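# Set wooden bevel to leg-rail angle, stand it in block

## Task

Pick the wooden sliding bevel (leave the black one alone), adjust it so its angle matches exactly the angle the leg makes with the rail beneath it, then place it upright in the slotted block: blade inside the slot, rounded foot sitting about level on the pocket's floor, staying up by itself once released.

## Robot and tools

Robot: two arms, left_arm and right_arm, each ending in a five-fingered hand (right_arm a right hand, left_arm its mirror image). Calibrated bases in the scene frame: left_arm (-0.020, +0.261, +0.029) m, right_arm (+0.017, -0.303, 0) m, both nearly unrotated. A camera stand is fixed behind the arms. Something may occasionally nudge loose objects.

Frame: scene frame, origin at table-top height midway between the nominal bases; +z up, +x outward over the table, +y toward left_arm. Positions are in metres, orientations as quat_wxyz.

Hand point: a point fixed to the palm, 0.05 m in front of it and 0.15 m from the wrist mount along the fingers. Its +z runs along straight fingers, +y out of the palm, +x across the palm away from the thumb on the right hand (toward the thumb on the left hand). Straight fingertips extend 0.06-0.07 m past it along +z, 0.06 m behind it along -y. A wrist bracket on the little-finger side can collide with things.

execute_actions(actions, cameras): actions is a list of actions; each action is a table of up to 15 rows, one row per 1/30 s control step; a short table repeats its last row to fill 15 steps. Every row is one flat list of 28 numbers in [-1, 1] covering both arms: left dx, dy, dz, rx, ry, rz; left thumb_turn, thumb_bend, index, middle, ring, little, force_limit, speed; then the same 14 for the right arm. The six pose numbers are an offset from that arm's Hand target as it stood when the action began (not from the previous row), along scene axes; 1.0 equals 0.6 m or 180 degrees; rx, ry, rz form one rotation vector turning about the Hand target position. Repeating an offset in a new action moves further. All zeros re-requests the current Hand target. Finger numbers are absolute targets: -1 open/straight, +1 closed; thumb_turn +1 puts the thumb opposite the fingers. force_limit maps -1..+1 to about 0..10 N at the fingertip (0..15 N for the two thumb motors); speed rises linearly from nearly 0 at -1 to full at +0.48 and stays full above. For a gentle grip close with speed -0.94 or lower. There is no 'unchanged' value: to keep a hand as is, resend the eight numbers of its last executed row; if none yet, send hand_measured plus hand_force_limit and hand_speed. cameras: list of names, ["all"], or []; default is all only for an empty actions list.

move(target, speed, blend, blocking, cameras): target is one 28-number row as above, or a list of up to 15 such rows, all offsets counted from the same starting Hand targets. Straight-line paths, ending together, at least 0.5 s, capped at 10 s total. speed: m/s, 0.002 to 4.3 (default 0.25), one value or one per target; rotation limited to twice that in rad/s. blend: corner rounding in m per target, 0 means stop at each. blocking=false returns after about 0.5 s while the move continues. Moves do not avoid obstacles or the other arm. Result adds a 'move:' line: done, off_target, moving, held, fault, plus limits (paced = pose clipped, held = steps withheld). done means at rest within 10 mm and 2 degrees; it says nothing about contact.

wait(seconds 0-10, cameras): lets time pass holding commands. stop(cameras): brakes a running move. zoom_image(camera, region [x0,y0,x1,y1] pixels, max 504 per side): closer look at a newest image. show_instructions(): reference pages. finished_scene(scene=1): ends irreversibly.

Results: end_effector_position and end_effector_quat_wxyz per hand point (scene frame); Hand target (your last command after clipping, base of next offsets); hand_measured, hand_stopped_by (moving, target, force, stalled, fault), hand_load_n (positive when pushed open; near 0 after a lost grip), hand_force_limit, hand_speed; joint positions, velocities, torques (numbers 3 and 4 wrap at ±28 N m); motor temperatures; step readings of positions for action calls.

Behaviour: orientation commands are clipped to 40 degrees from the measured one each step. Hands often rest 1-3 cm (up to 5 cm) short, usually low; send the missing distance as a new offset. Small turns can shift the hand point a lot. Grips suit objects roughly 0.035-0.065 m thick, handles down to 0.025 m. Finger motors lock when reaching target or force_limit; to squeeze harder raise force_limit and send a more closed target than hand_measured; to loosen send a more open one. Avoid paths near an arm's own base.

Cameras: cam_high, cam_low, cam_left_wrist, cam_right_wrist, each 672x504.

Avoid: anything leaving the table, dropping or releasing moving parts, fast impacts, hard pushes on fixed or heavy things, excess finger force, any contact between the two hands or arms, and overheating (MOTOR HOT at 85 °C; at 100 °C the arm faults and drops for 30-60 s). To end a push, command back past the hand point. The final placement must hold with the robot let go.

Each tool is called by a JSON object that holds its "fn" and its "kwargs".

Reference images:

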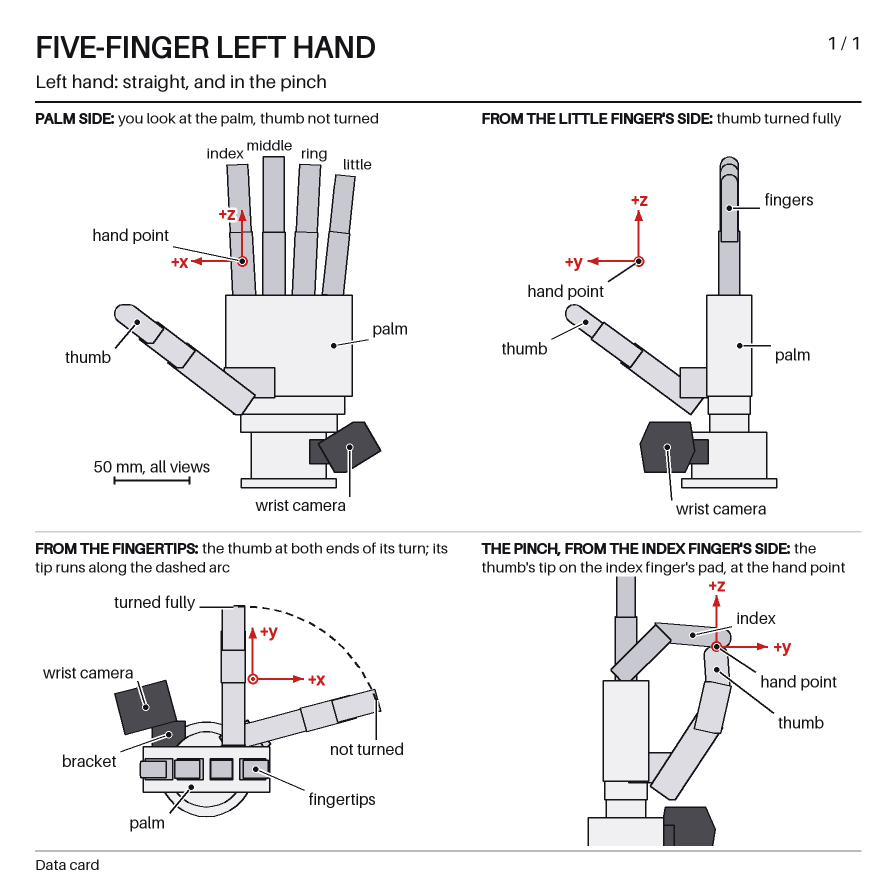

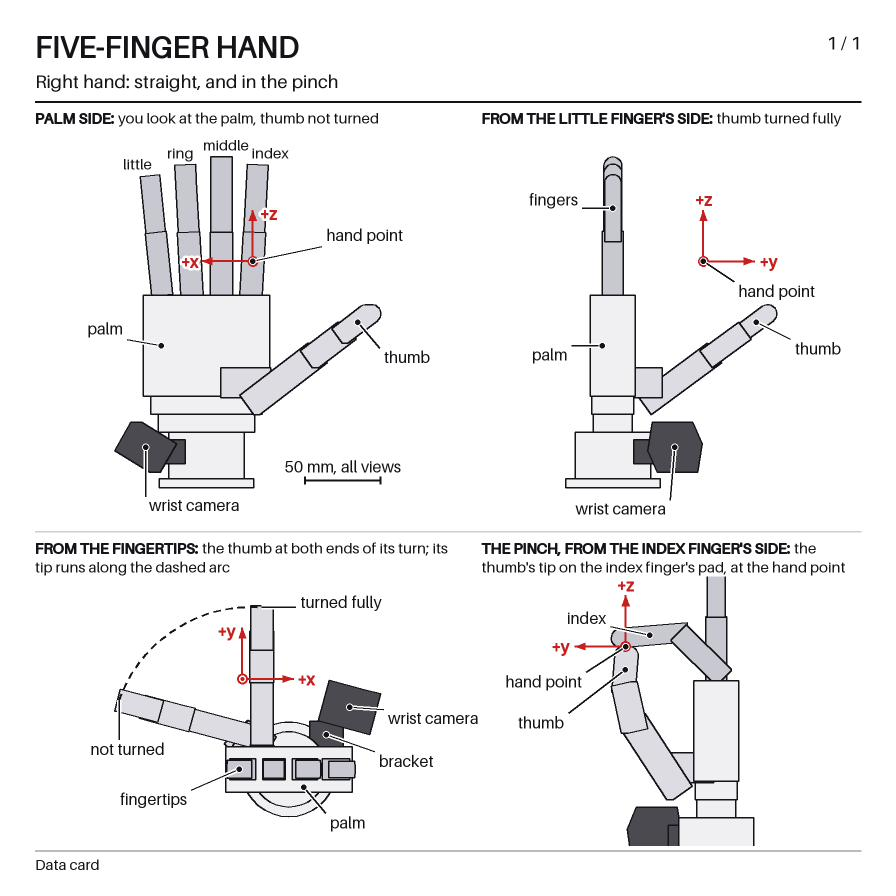

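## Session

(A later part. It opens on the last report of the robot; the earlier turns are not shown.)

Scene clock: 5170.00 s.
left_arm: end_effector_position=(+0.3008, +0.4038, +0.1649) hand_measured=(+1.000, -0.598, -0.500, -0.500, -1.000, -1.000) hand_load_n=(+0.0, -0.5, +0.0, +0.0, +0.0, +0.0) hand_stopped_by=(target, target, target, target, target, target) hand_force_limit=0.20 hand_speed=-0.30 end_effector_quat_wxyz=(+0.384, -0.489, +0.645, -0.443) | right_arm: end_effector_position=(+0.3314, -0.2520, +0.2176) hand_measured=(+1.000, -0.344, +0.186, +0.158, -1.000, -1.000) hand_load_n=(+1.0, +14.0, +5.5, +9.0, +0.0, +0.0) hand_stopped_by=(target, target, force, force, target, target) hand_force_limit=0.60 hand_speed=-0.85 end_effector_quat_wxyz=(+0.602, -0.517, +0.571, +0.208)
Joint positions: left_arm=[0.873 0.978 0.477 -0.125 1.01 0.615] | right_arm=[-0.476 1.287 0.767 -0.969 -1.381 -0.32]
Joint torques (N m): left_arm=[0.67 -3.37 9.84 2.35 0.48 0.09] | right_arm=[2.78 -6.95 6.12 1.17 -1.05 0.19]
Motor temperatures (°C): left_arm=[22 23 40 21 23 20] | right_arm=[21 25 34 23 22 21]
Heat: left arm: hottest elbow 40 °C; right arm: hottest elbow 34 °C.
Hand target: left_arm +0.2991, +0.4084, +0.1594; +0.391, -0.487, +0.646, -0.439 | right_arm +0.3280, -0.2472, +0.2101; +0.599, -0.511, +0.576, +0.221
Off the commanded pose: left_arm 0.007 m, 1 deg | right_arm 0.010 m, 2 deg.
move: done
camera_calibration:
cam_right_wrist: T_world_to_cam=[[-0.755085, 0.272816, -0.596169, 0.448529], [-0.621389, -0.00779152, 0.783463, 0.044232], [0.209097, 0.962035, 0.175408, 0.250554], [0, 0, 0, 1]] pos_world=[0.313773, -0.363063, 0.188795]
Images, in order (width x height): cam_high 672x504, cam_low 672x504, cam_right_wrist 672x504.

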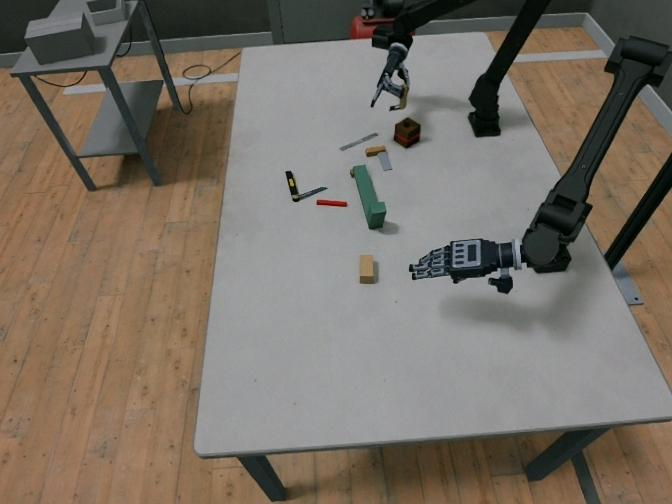

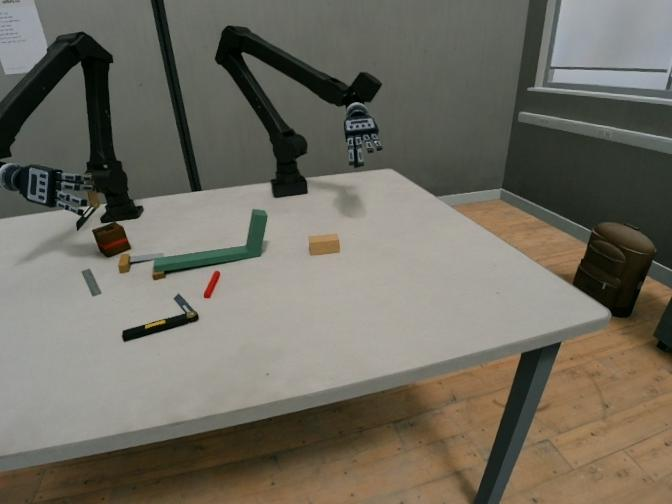

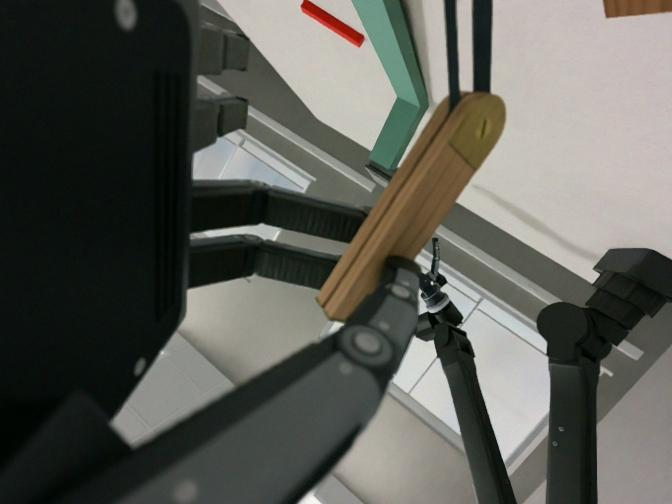

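{"fn": "move", "kwargs": {"target": [0,0,0,0,0,0,1,-0.6,-0.5,-0.5,-1,-1,0.2,-0.3,-0.0108,0,0,0.0083,0.0111,0,1,-0.34,0.65,0.65,-1,-1,0.6,-0.85], "speed": 0.03, "cameras": ["cam_high","cam_low"]}}

{"fn": "zoom_image", "kwargs": {"camera": "cam_high", "region": [385, 82, 435, 152]}}

{"fn": "zoom_image", "kwargs": {"camera": "cam_low", "region": [70, 170, 150, 260]}}

Scene clock: 5248.53 s.
left_arm: end_effector_position=(+0.3008, +0.4038, +0.1649) hand_measured=(+1.000, -0.598, -0.500, -0.500, -1.000, -1.000) hand_load_n=(+0.0, +0.0, +0.0, -0.5, +0.0, +0.0) hand_stopped_by=(target, target, target, target, target, target) hand_force_limit=0.20 hand_speed=-0.30 end_effector_quat_wxyz=(+0.384, -0.489, +0.645, -0.443) | right_arm: end_effector_position=(+0.3249, -0.2486, +0.2178) hand_measured=(+1.000, -0.344, +0.186, +0.158, -1.000, -1.000) hand_load_n=(+0.5, +14.0, +5.5, +9.0, +0.0, +0.0) hand_stopped_by=(target, target, force, force, target, target) hand_force_limit=0.60 hand_speed=-0.85 end_effector_quat_wxyz=(+0.600, -0.509, +0.576, +0.223)
Joint positions: left_arm=[0.873 0.978 0.477 -0.125 1.01 0.615] | right_arm=[-0.476 1.288 0.757 -1.011 -1.388 -0.337]
Joint torques (N m): left_arm=[0.67 -3.31 9.84 2.33 0.49 0.1] | right_arm=[2.02 -6.12 6.42 0.14 -1.05 0.04]
Motor temperatures (°C): left_arm=[22 23 40 21 23 20] | right_arm=[21 25 29 23 24 21]
Heat: left arm: hottest elbow 40 °C; right arm: hottest elbow 29 °C.
Hand target: left_arm +0.2991, +0.4084, +0.1594; +0.391, -0.487, +0.646, -0.439 | right_arm +0.3215, -0.2471, +0.2101; +0.595, -0.500, +0.583, +0.237
Off the commanded pose: left_arm 0.007 m, 1 deg | right_arm 0.008 m, 2 deg.
move: done
Images, in order (width x height): cam_high 672x504, cam_low 672x504.

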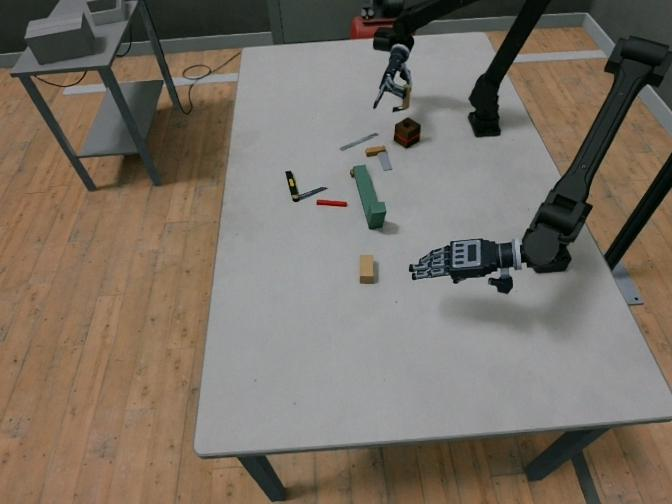

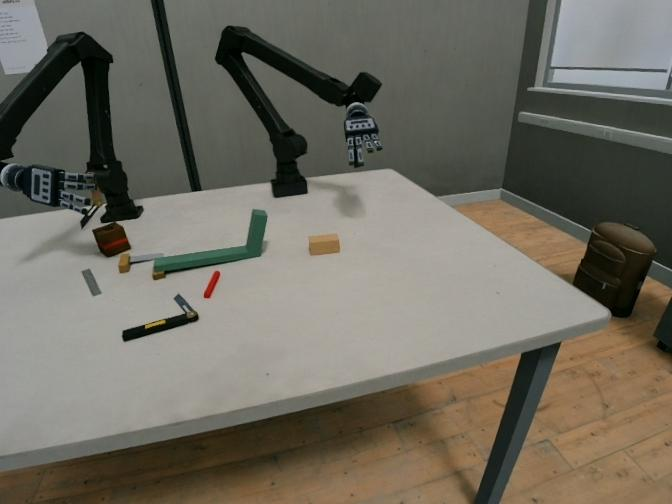

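Scaled by 7.200 from the camera's 672x504 image, which has a finer 960x720 frame.

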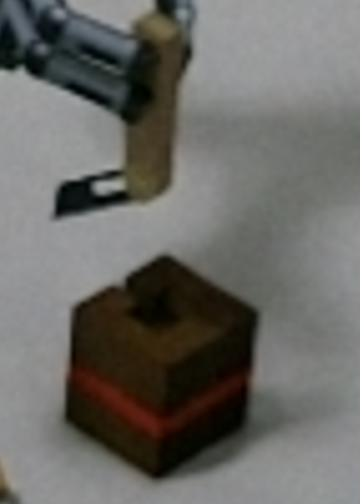

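Scaled by 5.600 from the camera's 672x504 image, which has a finer 960x720 frame.

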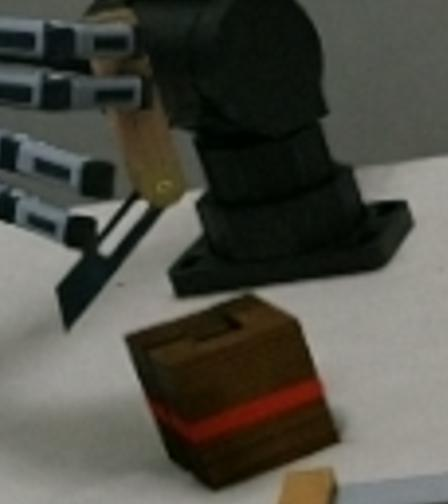

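{"fn": "move", "kwargs": {"target": [0,0,0,0,0,0,1,-0.6,-0.5,-0.5,-1,-1,0.2,-0.3,-0.01,-0.0067,-0.02,0.0067,0,0,1,-0.34,0.65,0.65,-1,-1,0.6,-0.85], "speed": 0.03, "cameras": ["cam_high","cam_low"]}}

{"fn": "zoom_image", "kwargs": {"camera": "cam_high", "region": [385, 92, 425, 152]}}

{"fn": "zoom_image", "kwargs": {"camera": "cam_low", "region": [70, 180, 140, 260]}}

Scene clock: 5293.57 s.
left_arm: end_effector_position=(+0.3008, +0.4038, +0.1649) hand_measured=(+1.000, -0.598, -0.500, -0.500, -1.000, -1.000) hand_load_n=(+0.0, +0.0, +0.0, +0.0, +0.0, +0.0) hand_stopped_by=(target, target, target, target, target, target) hand_force_limit=0.20 hand_speed=-0.30 end_effector_quat_wxyz=(+0.384, -0.489, +0.645, -0.443) | right_arm: end_effector_position=(+0.3168, -0.2492, +0.2034) hand_measured=(+1.000, -0.344, +0.186, +0.158, -1.000, -1.000) hand_load_n=(+1.0, +14.0, +5.0, +8.5, +0.0, +0.0) hand_stopped_by=(target, target, force, force, target, target) hand_force_limit=0.60 hand_speed=-0.85 end_effector_quat_wxyz=(+0.603, -0.503, +0.573, +0.234)
Joint positions: left_arm=[0.873 0.978 0.477 -0.125 1.01 0.615] | right_arm=[-0.489 1.339 0.744 -1.095 -1.404 -0.472]
Joint torques (N m): left_arm=[0.73 -3.31 9.83 2.33 0.49 0.1] | right_arm=[1.32 -6.42 6.53 -0.18 -1.04 0.03]
Heat: left arm: hottest elbow 40 °C; right arm: hottest elbow 28 °C.
Hand target: left_arm +0.2991, +0.4084, +0.1594; +0.391, -0.487, +0.646, -0.439 | right_arm +0.3154, -0.2511, +0.1980; +0.600, -0.493, +0.581, +0.244
Off the commanded pose: left_arm 0.007 m, 1 deg | right_arm 0.006 m, 2 deg.
move: done
Images, in order (width x height): cam_high 672x504, cam_low 672x504.

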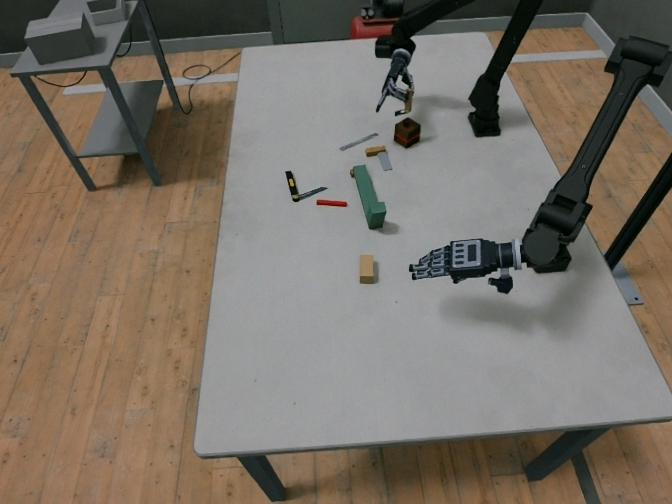

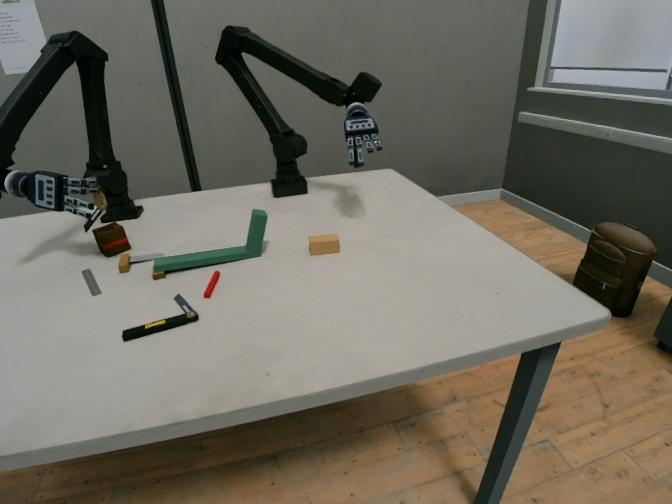

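Scaled by 8.400 from the camera's 672x504 image, which has a finer 960x720 frame.

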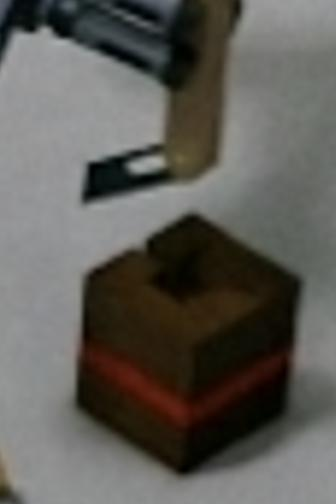

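Scaled by 6.300 from the camera's 672x504 image, which has a finer 960x720 frame.

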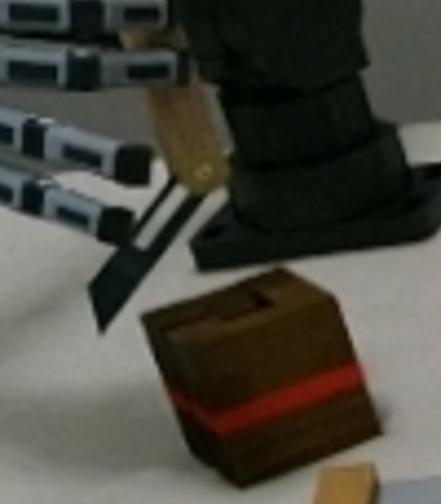

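{"fn": "move", "kwargs": {"target": [0,0,0,0,0,0,1,-0.6,-0.5,-0.5,-1,-1,0.2,-0.3,-0.005,-0.0105,0.002,0,0,0,1,-0.34,0.65,0.65,-1,-1,0.6,-0.85], "speed": 0.03, "cameras": ["cam_high","cam_low"]}}

{"fn": "zoom_image", "kwargs": {"camera": "cam_high", "region": [385, 92, 425, 152]}}

{"fn": "zoom_image", "kwargs": {"camera": "cam_low", "region": [70, 180, 140, 260]}}

Scene clock: 5335.60 s.
left_arm: end_effector_position=(+0.3008, +0.4038, +0.1649) hand_measured=(+1.000, -0.598, -0.500, -0.500, -1.000, -1.000) hand_load_n=(+0.0, +0.0, +0.0, +0.0, +0.0, +0.0) hand_stopped_by=(target, target, target, target, target, target) hand_force_limit=0.20 hand_speed=-0.30 end_effector_quat_wxyz=(+0.384, -0.489, +0.645, -0.443) | right_arm: end_effector_position=(+0.3073, -0.2518, +0.1995) hand_measured=(+1.000, -0.344, +0.186, +0.158, -1.000, -1.000) hand_load_n=(+1.0, +14.0, +5.0, +8.5, +0.0, +0.0) hand_stopped_by=(target, target, force, force, target, target) hand_force_limit=0.60 hand_speed=-0.85 end_effector_quat_wxyz=(+0.601, -0.497, +0.577, +0.242)
Joint positions: left_arm=[0.873 0.978 0.477 -0.125 1.01 0.615] | right_arm=[-0.513 1.368 0.744 -1.224 -1.404 -0.608]
Joint torques (N m): left_arm=[0.73 -3.31 9.84 2.33 0.48 0.1] | right_arm=[1.26 -6.36 8.46 -0.49 -0.8 -0.03]
Heat: left arm: hottest elbow 40 °C; right arm: hottest elbow 28 °C.
Hand target: left_arm +0.2991, +0.4084, +0.1594; +0.391, -0.487, +0.646, -0.439 | right_arm +0.3124, -0.2575, +0.1992; +0.600, -0.493, +0.581, +0.243
Off the commanded pose: left_arm 0.007 m, 1 deg | right_arm 0.008 m, 1 deg.
move: done
Images, in order (width x height): cam_high 672x504, cam_low 672x504.

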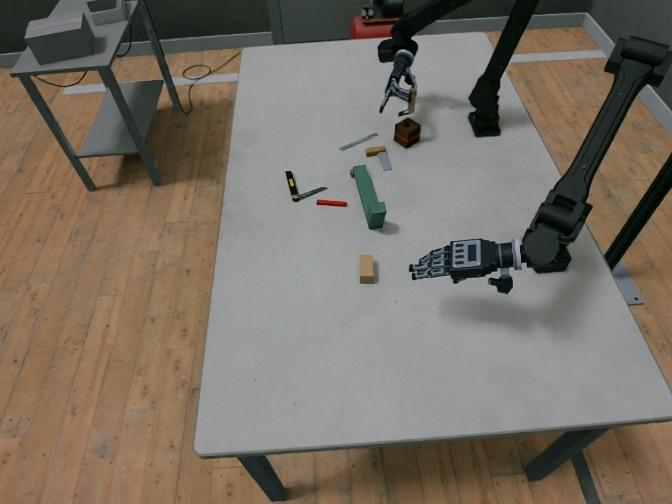

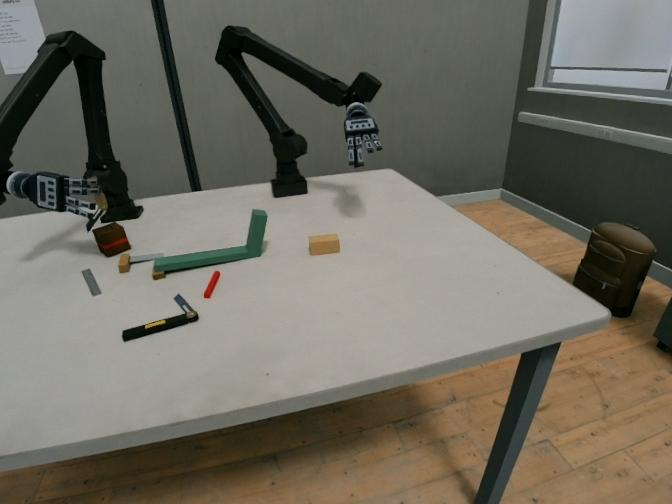

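Scaled by 8.400 from the camera's 672x504 image, which has a finer 960x720 frame.

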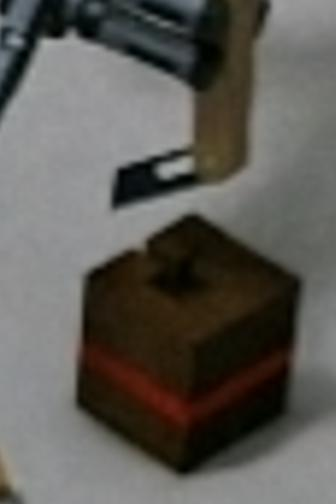

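Scaled by 6.300 from the camera's 672x504 image, which has a finer 960x720 frame.

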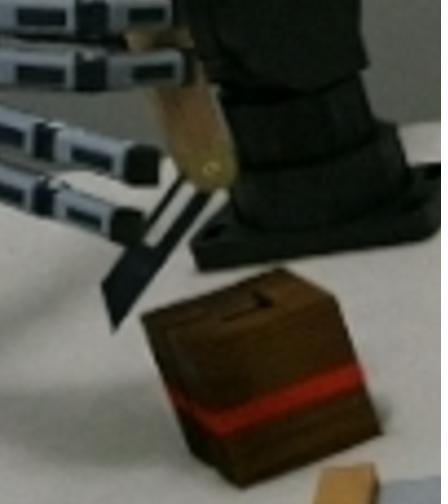

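{"fn": "zoom_image", "kwargs": {"camera": "cam_high", "region": [393, 114, 423, 138]}}

{"fn": "zoom_image", "kwargs": {"camera": "cam_low", "region": [90, 218, 128, 244]}}

Scaled by 16.800 from the camera's 672x504 image, which has a finer 960x720 frame.

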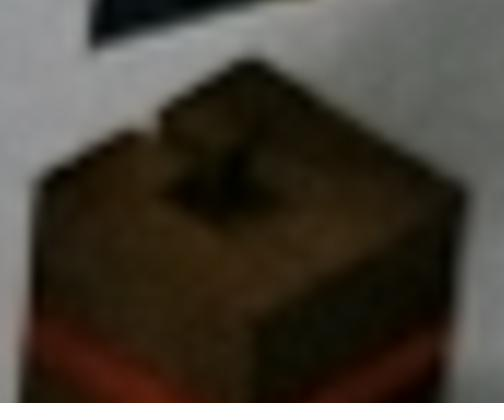

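Scaled by 13.263 from the camera's 672x504 image, which has a finer 960x720 frame.

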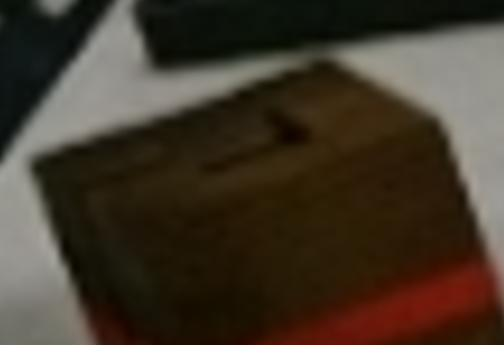

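{"fn": "move", "kwargs": {"target": [0,0,0,0,0,0,1,-0.6,-0.5,-0.5,-1,-1,0.2,-0.3,0.007,-0.007,0.003,0,0,0,1,-0.34,0.65,0.65,-1,-1,0.6,-0.85], "speed": 0.03, "cameras": ["cam_high","cam_low"]}}

{"fn": "zoom_image", "kwargs": {"camera": "cam_high", "region": [385, 92, 425, 152]}}

{"fn": "zoom_image", "kwargs": {"camera": "cam_low", "region": [70, 180, 140, 260]}}

Scene clock: 5404.23 s.
left_arm: end_effector_position=(+0.3008, +0.4038, +0.1649) hand_measured=(+1.000, -0.598, -0.500, -0.500, -1.000, -1.000) hand_load_n=(+0.0, +0.0, +0.0, +0.0, +0.0, +0.0) hand_stopped_by=(target, target, target, target, target, target) hand_force_limit=0.20 hand_speed=-0.30 end_effector_quat_wxyz=(+0.384, -0.489, +0.645, -0.443) | right_arm: end_effector_position=(+0.3056, -0.2525, +0.1971) hand_measured=(+1.000, -0.344, +0.186, +0.158, -1.000, -1.000) hand_load_n=(+1.0, +14.0, +5.5, +9.0, +0.0, +0.0) hand_stopped_by=(target, target, force, force, target, target) hand_force_limit=0.60 hand_speed=-0.85 end_effector_quat_wxyz=(+0.598, -0.491, +0.581, +0.250)
Joint positions: left_arm=[0.873 0.978 0.477 -0.125 1.01 0.615] | right_arm=[-0.518 1.384 0.744 -1.255 -1.402 -0.636]
Joint torques (N m): left_arm=[0.67 -3.31 9.84 2.32 0.49 0.09] | right_arm=[1.26 -6.48 10.22 -0.53 -0.79 -0.06]
Heat: left arm: hottest elbow 40 °C; right arm: hottest elbow 29 °C.
Hand target: left_arm +0.2991, +0.4084, +0.1594; +0.391, -0.487, +0.646, -0.439 | right_arm +0.3166, -0.2616, +0.2011; +0.600, -0.493, +0.581, +0.244
Off the commanded pose: left_arm 0.007 m, 1 deg | right_arm 0.015 m, 1 deg.
move: off_target (right_arm)
Images, in order (width x height): cam_high 672x504, cam_low 672x504.

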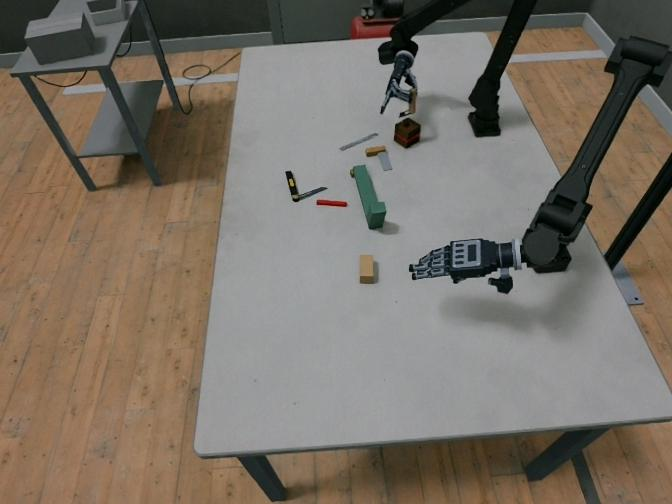

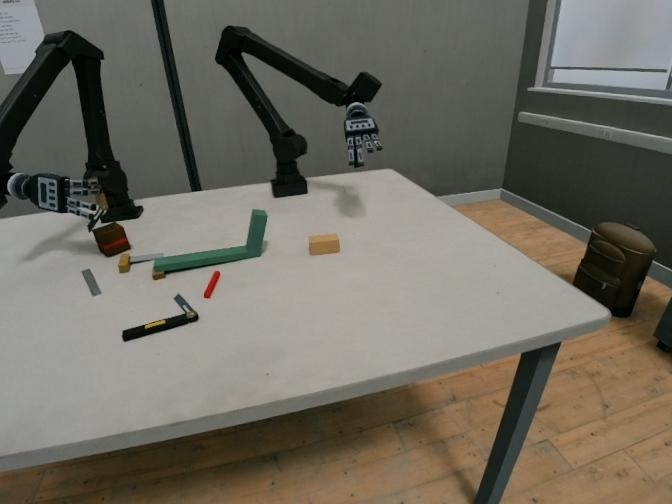

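Scaled by 8.400 from the camera's 672x504 image, which has a finer 960x720 frame.

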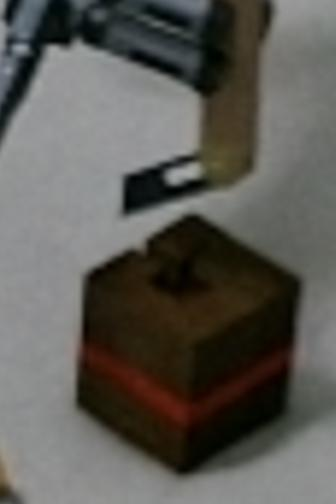

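Scaled by 6.300 from the camera's 672x504 image, which has a finer 960x720 frame.

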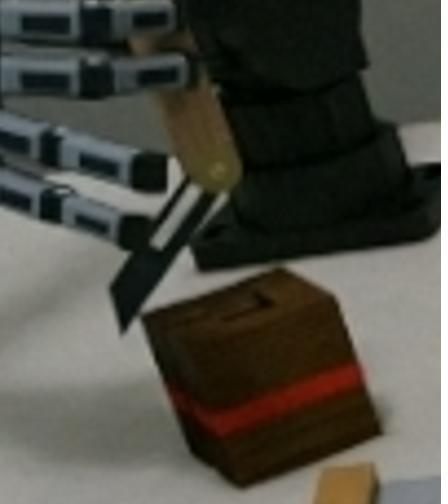

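{"fn": "move", "kwargs": {"target": [0,0,0,0,0,0,1,-0.6,-0.5,-0.5,-1,-1,0.2,-0.3,0.016,-0.003,0.003,0,0,0,1,-0.34,0.65,0.65,-1,-1,0.6,-0.85], "speed": 0.05, "cameras": []}}

Scene clock: 5417.23 s.
left_arm: end_effector_position=(+0.3008, +0.4038, +0.1649) hand_measured=(+1.000, -0.598, -0.500, -0.500, -1.000, -1.000) hand_load_n=(+0.0, +0.0, +0.0, +0.0, +0.0, +0.0) hand_stopped_by=(target, target, target, target, target, target) hand_force_limit=0.20 hand_speed=-0.30 end_effector_quat_wxyz=(+0.384, -0.489, +0.645, -0.443) | right_arm: end_effector_position=(+0.3127, -0.2565, +0.1992) hand_measured=(+1.000, -0.344, +0.186, +0.158, -1.000, -1.000) hand_load_n=(+1.0, +14.0, +5.0, +9.0, +0.0, +0.0) hand_stopped_by=(target, target, force, force, target, target) hand_force_limit=0.60 hand_speed=-0.85 end_effector_quat_wxyz=(+0.598, -0.489, +0.584, +0.251)
Joint positions: left_arm=[0.873 0.978 0.477 -0.125 1.01 0.615] | right_arm=[-0.518 1.397 0.764 -1.248 -1.402 -0.614]
Joint torques (N m): left_arm=[0.67 -3.31 9.84 2.33 0.49 0.09] | right_arm=[2.14 -6.89 10.43 0.46 -0.94 0.18]
Heat: left arm: hottest elbow 40 °C; right arm: hottest elbow 29 °C.
Hand target: left_arm +0.2991, +0.4084, +0.1594; +0.391, -0.487, +0.646, -0.439 | right_arm +0.3263, -0.2635, +0.2029; +0.600, -0.493, +0.581, +0.244
Off the commanded pose: left_arm 0.007 m, 1 deg | right_arm 0.016 m, 1 deg.
move: off_target (right_arm)
No camera images: "cameras" was empty.

{"fn": "move", "kwargs": {"target": [0,0,0,0,0,0,1,-0.6,-0.5,-0.5,-1,-1,0.2,-0.3,0.007,0.001,0.003,0,0,-0.003,1,-0.34,0.65,0.65,-1,-1,0.6,-0.85], "speed": 0.05, "cameras": ["cam_high","cam_low"]}}

{"fn": "zoom_image", "kwargs": {"camera": "cam_high", "region": [385, 92, 425, 152]}}

{"fn": "zoom_image", "kwargs": {"camera": "cam_low", "region": [70, 180, 140, 260]}}

Scene clock: 5427.83 s.
left_arm: end_effector_position=(+0.3008, +0.4038, +0.1649) hand_measured=(+1.000, -0.598, -0.500, -0.500, -1.000, -1.000) hand_load_n=(+0.0, +0.0, +0.0, -0.5, +0.0, +0.0) hand_stopped_by=(target, target, target, target, target, target) hand_force_limit=0.20 hand_speed=-0.30 end_effector_quat_wxyz=(+0.384, -0.489, +0.645, -0.443) | right_arm: end_effector_position=(+0.3204, -0.2597, +0.1981) hand_measured=(+1.000, -0.344, +0.186, +0.158, -1.000, -1.000) hand_load_n=(+1.0, +14.0, +5.0, +8.5, +0.0, +0.0) hand_stopped_by=(target, target, force, force, target, target) hand_force_limit=0.60 hand_speed=-0.85 end_effector_quat_wxyz=(+0.598, -0.482, +0.590, +0.250)
Joint positions: left_arm=[0.873 0.978 0.477 -0.125 1.01 0.615] | right_arm=[-0.518 1.397 0.764 -1.17 -1.405 -0.525]
Joint torques (N m): left_arm=[0.73 -3.37 9.84 2.33 0.49 0.09] | right_arm=[2.61 -8.29 9.85 0.58 -1 0.17]
Heat: left arm: hottest elbow 40 °C; right arm: hottest elbow 30 °C.
Hand target: left_arm +0.2991, +0.4084, +0.1594; +0.391, -0.487, +0.646, -0.439 | right_arm +0.3305, -0.2629, +0.2047; +0.601, -0.490, +0.583, +0.241
Off the commanded pose: left_arm 0.007 m, 1 deg | right_arm 0.012 m, 2 deg.
move: off_target (right_arm)
Images, in order (width x height): cam_high 672x504, cam_low 672x504.

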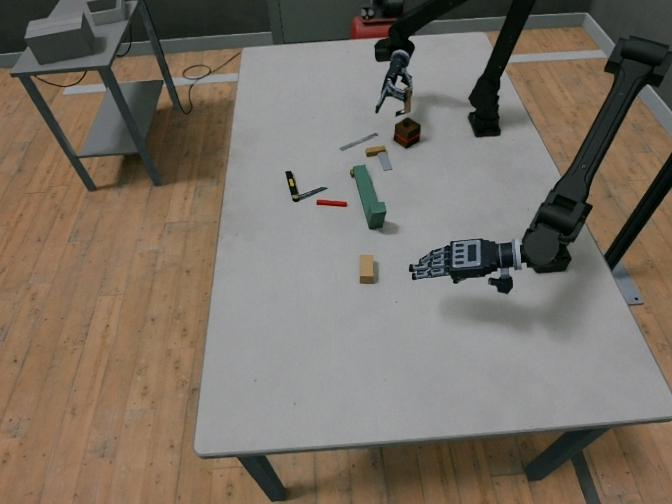

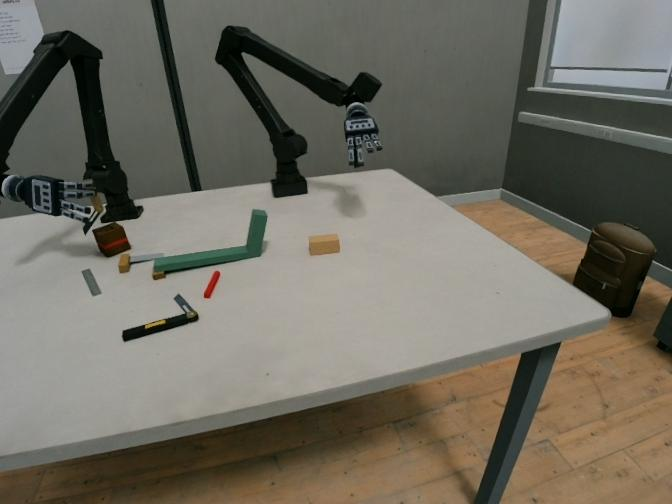

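Scaled by 8.400 from the camera's 672x504 image, which has a finer 960x720 frame.

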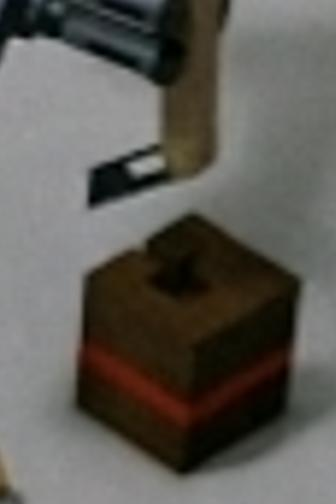

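Scaled by 6.300 from the camera's 672x504 image, which has a finer 960x720 frame.

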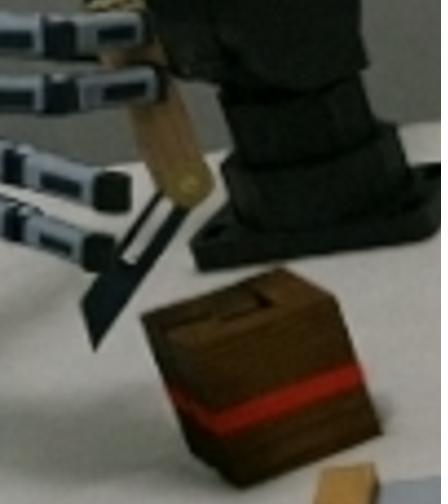

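{"fn": "move", "kwargs": {"target": [[0,0,0,0,0,0,1,-0.6,-0.5,-0.5,-1,-1,0.2,-0.3,-0.0133,0.0073,0.05,-0.0111,-0.0083,0.006,1,-0.34,0.65,0.65,-1,-1,0.6,-0.85],[0,0,0,0,0,0,1,-0.6,-0.5,-0.5,-1,-1,0.2,-0.3,-0.0133,0.0073,-0.0078,-0.0111,-0.0083,0.006,1,-0.34,0.65,0.65,-1,-1,0.6,-0.85]], "speed": 0.05, "cameras": ["cam_high","cam_low"]}}

{"fn": "zoom_image", "kwargs": {"camera": "cam_high", "region": [385, 92, 425, 152]}}

{"fn": "zoom_image", "kwargs": {"camera": "cam_low", "region": [70, 180, 140, 260]}}

Scene clock: 5464.07 s.
left_arm: end_effector_position=(+0.3008, +0.4038, +0.1649) hand_measured=(+1.000, -0.598, -0.500, -0.500, -1.000, -1.000) hand_load_n=(+0.0, +0.0, +0.0, +0.0, +0.0, +0.0) hand_stopped_by=(target, target, target, target, target, target) hand_force_limit=0.20 hand_speed=-0.30 end_effector_quat_wxyz=(+0.384, -0.489, +0.645, -0.443) | right_arm: end_effector_position=(+0.3224, -0.2611, +0.2071) hand_measured=(+1.000, -0.344, +0.186, +0.158, -1.000, -1.000) hand_load_n=(+1.0, +14.0, +5.0, +8.5, +0.0, +0.0) hand_stopped_by=(target, target, force, force, target, target) hand_force_limit=0.60 hand_speed=-0.85 end_effector_quat_wxyz=(+0.601, -0.509, +0.574, +0.222)
Joint positions: left_arm=[0.873 0.978 0.477 -0.125 1.01 0.615] | right_arm=[-0.515 1.363 0.788 -1.182 -1.389 -0.56]
Joint torques (N m): left_arm=[0.67 -3.31 9.84 2.33 0.49 0.09] | right_arm=[2.78 -6.89 6.68 0.58 -0.84 0.03]
Heat: left arm: hottest elbow 40 °C; right arm: hottest elbow 31 °C.
Hand target: left_arm +0.2991, +0.4084, +0.1594; +0.391, -0.487, +0.646, -0.439 | right_arm +0.3225, -0.2584, +0.2000; +0.598, -0.509, +0.575, +0.230
Off the commanded pose: left_arm 0.007 m, 1 deg | right_arm 0.008 m, 1 deg.
move: done
Images, in order (width x height): cam_high 672x504, cam_low 672x504.

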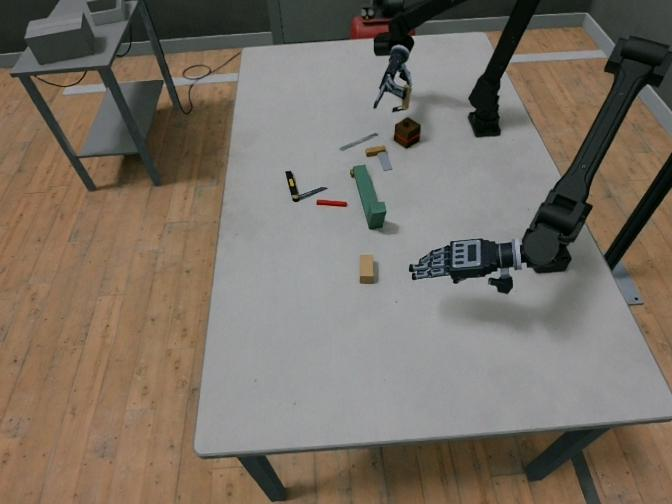

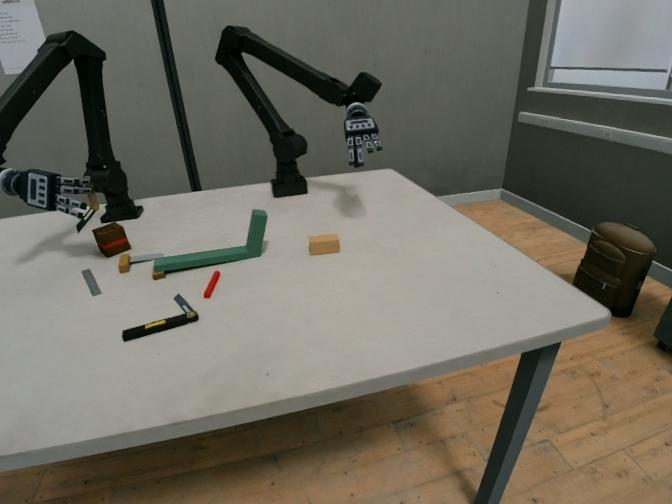

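Scaled by 8.400 from the camera's 672x504 image, which has a finer 960x720 frame.

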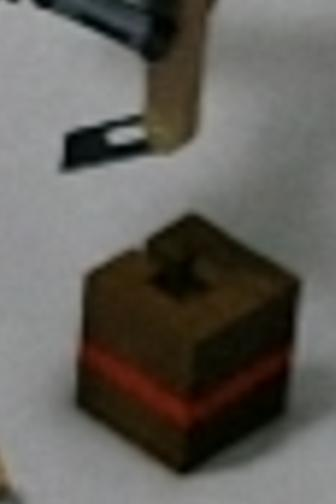

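Scaled by 6.300 from the camera's 672x504 image, which has a finer 960x720 frame.

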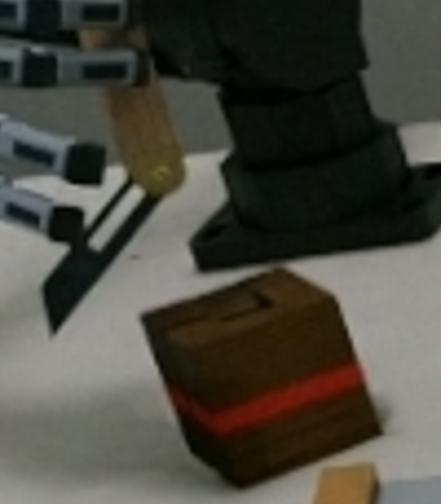

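{"fn": "move", "kwargs": {"target": [[0,0,0,0,0,0,1,-0.6,-0.5,-0.5,-1,-1,0.2,-0.3,-0.0153,0.0077,0.05,0,0,0,1,-0.34,0.65,0.65,-1,-1,0.6,-0.85],[0,0,0,0,0,0,1,-0.6,-0.5,-0.5,-1,-1,0.2,-0.3,-0.0153,0.0077,-0.0083,0,0,0,1,-0.34,0.65,0.65,-1,-1,0.6,-0.85]], "speed": 0.05, "cameras": ["cam_high","cam_low"]}}

{"fn": "zoom_image", "kwargs": {"camera": "cam_high", "region": [385, 92, 425, 152]}}

{"fn": "zoom_image", "kwargs": {"camera": "cam_low", "region": [70, 180, 140, 260]}}

Scene clock: 5486.27 s.
left_arm: end_effector_position=(+0.3008, +0.4038, +0.1649) hand_measured=(+1.000, -0.598, -0.500, -0.500, -1.000, -1.000) hand_load_n=(+0.0, +0.0, +0.0, +0.0, +0.0, +0.0) hand_stopped_by=(target, target, target, target, target, target) hand_force_limit=0.20 hand_speed=-0.30 end_effector_quat_wxyz=(+0.384, -0.489, +0.645, -0.443) | right_arm: end_effector_position=(+0.3156, -0.2573, +0.2036) hand_measured=(+1.000, -0.344, +0.186, +0.158, -1.000, -1.000) hand_load_n=(+1.0, +14.0, +5.0, +8.5, +0.0, +0.0) hand_stopped_by=(target, target, force, force, target, target) hand_force_limit=0.60 hand_speed=-0.85 end_effector_quat_wxyz=(+0.602, -0.512, +0.572, +0.220)
Joint positions: left_arm=[0.873 0.978 0.477 -0.125 1.01 0.615] | right_arm=[-0.515 1.348 0.765 -1.176 -1.388 -0.571]
Joint torques (N m): left_arm=[0.73 -3.37 9.83 2.33 0.49 0.1] | right_arm=[2.55 -6.65 5.86 0.5 -0.86 0.06]
Heat: left arm: hottest elbow 40 °C; right arm: hottest elbow 30 °C.
Hand target: left_arm +0.2991, +0.4084, +0.1594; +0.391, -0.487, +0.646, -0.439 | right_arm +0.3133, -0.2538, +0.1950; +0.598, -0.509, +0.575, +0.230
Off the commanded pose: left_arm 0.007 m, 1 deg | right_arm 0.010 m, 1 deg.
move: done
Images, in order (width x height): cam_high 672x504, cam_low 672x504.

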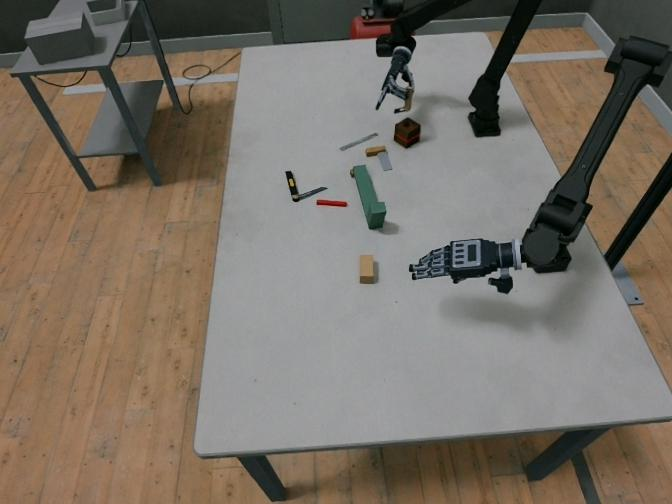

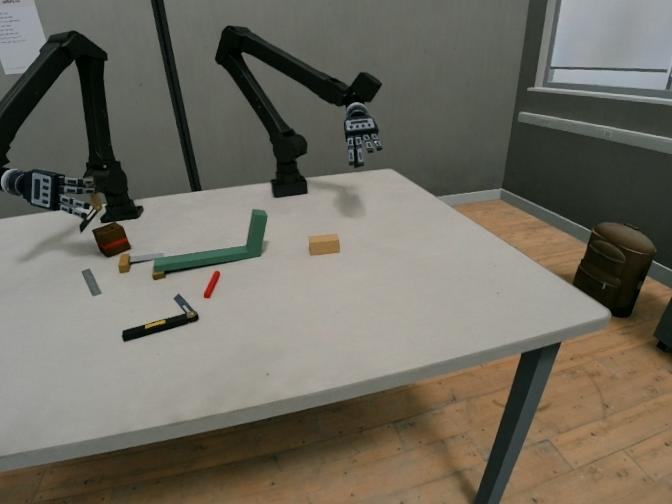

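Scaled by 8.400 from the camera's 672x504 image, which has a finer 960x720 frame.

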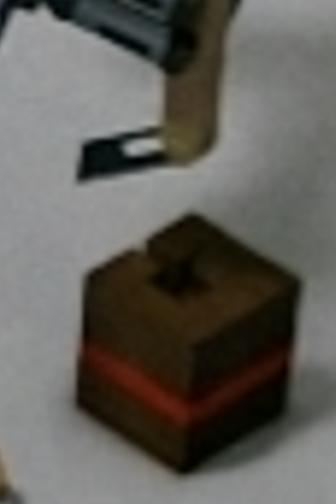

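Scaled by 6.300 from the camera's 672x504 image, which has a finer 960x720 frame.

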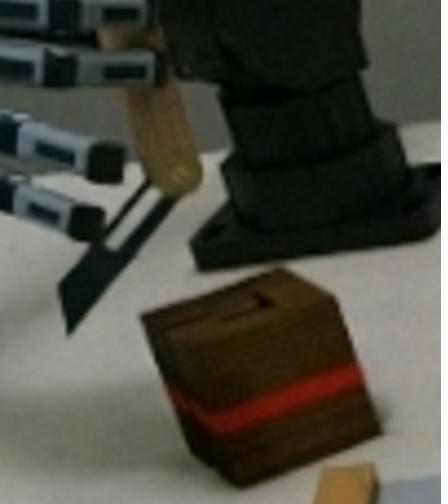

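{"fn": "move", "kwargs": {"target": [[0,0,0,0,0,0,1,-0.6,-0.5,-0.5,-1,-1,0.2,-0.3,-0.0032,0.0015,0.04,0,0,0.011,1,-0.34,0.65,0.65,-1,-1,0.6,-0.85],[0,0,0,0,0,0,1,-0.6,-0.5,-0.5,-1,-1,0.2,-0.3,-0.0032,0.0015,-0.0367,0,0,0.011,1,-0.34,0.65,0.65,-1,-1,0.6,-0.85]], "speed": 0.05, "cameras": ["cam_high","cam_low"]}}

{"fn": "zoom_image", "kwargs": {"camera": "cam_high", "region": [385, 92, 425, 152]}}

{"fn": "zoom_image", "kwargs": {"camera": "cam_low", "region": [70, 180, 140, 260]}}

Scene clock: 5545.20 s.
left_arm: end_effector_position=(+0.3008, +0.4038, +0.1649) hand_measured=(+1.000, -0.598, -0.500, -0.500, -1.000, -1.000) hand_load_n=(+0.0, +0.0, +0.0, +0.0, +0.0, +0.0) hand_stopped_by=(target, target, target, target, target, target) hand_force_limit=0.20 hand_speed=-0.30 end_effector_quat_wxyz=(+0.384, -0.489, +0.645, -0.443) | right_arm: end_effector_position=(+0.3154, -0.2578, +0.1825) hand_measured=(+1.000, -0.344, +0.186, +0.158, -1.000, -1.000) hand_load_n=(+1.0, +13.5, +5.0, +9.0, +0.0, +0.0) hand_stopped_by=(target, target, force, force, target, target) hand_force_limit=0.60 hand_speed=-0.85 end_effector_quat_wxyz=(+0.599, -0.523, +0.563, +0.228)
Joint positions: left_arm=[0.873 0.978 0.477 -0.125 1.01 0.615] | right_arm=[-0.508 1.43 0.773 -1.231 -1.381 -0.707]
Joint torques (N m): left_arm=[0.67 -3.31 9.84 2.33 0.49 0.1] | right_arm=[2.78 -7.24 4.96 0.55 -0.8 0.05]
Heat: left arm: hottest elbow 40 °C; right arm: hottest elbow 28 °C.
Hand target: left_arm +0.2991, +0.4084, +0.1594; +0.391, -0.487, +0.646, -0.439 | right_arm +0.3114, -0.2529, +0.1729; +0.594, -0.519, +0.566, +0.240
Off the commanded pose: left_arm 0.007 m, 1 deg | right_arm 0.011 m, 2 deg.
move: off_target (right_arm)
Images, in order (width x height): cam_high 672x504, cam_low 672x504.

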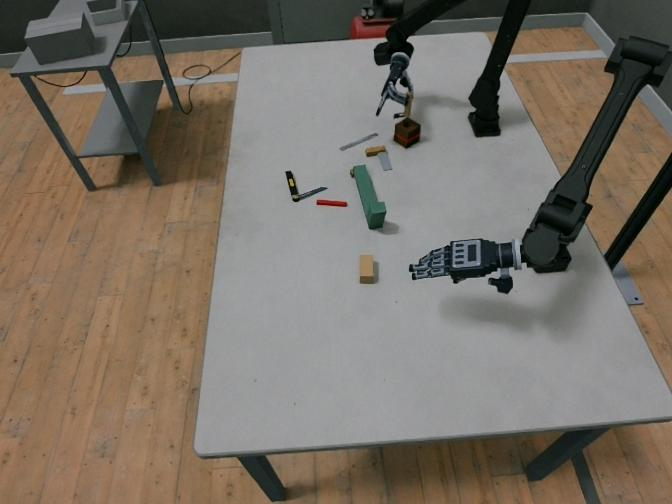

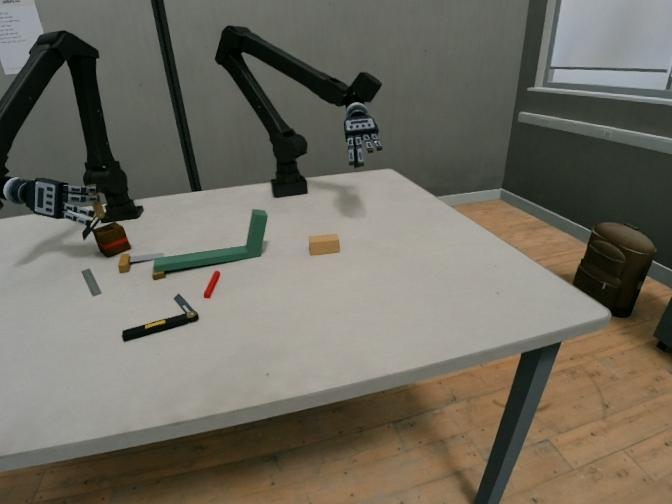

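Scaled by 8.400 from the camera's 672x504 image, which has a finer 960x720 frame.

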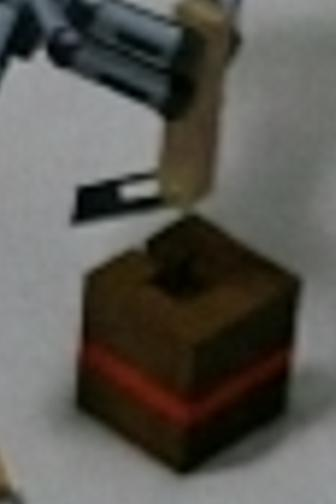

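Scaled by 6.300 from the camera's 672x504 image, which has a finer 960x720 frame.

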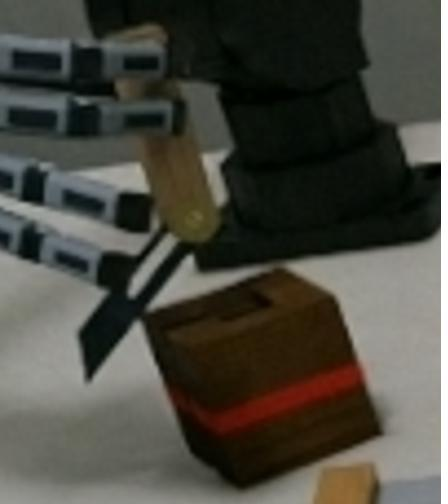

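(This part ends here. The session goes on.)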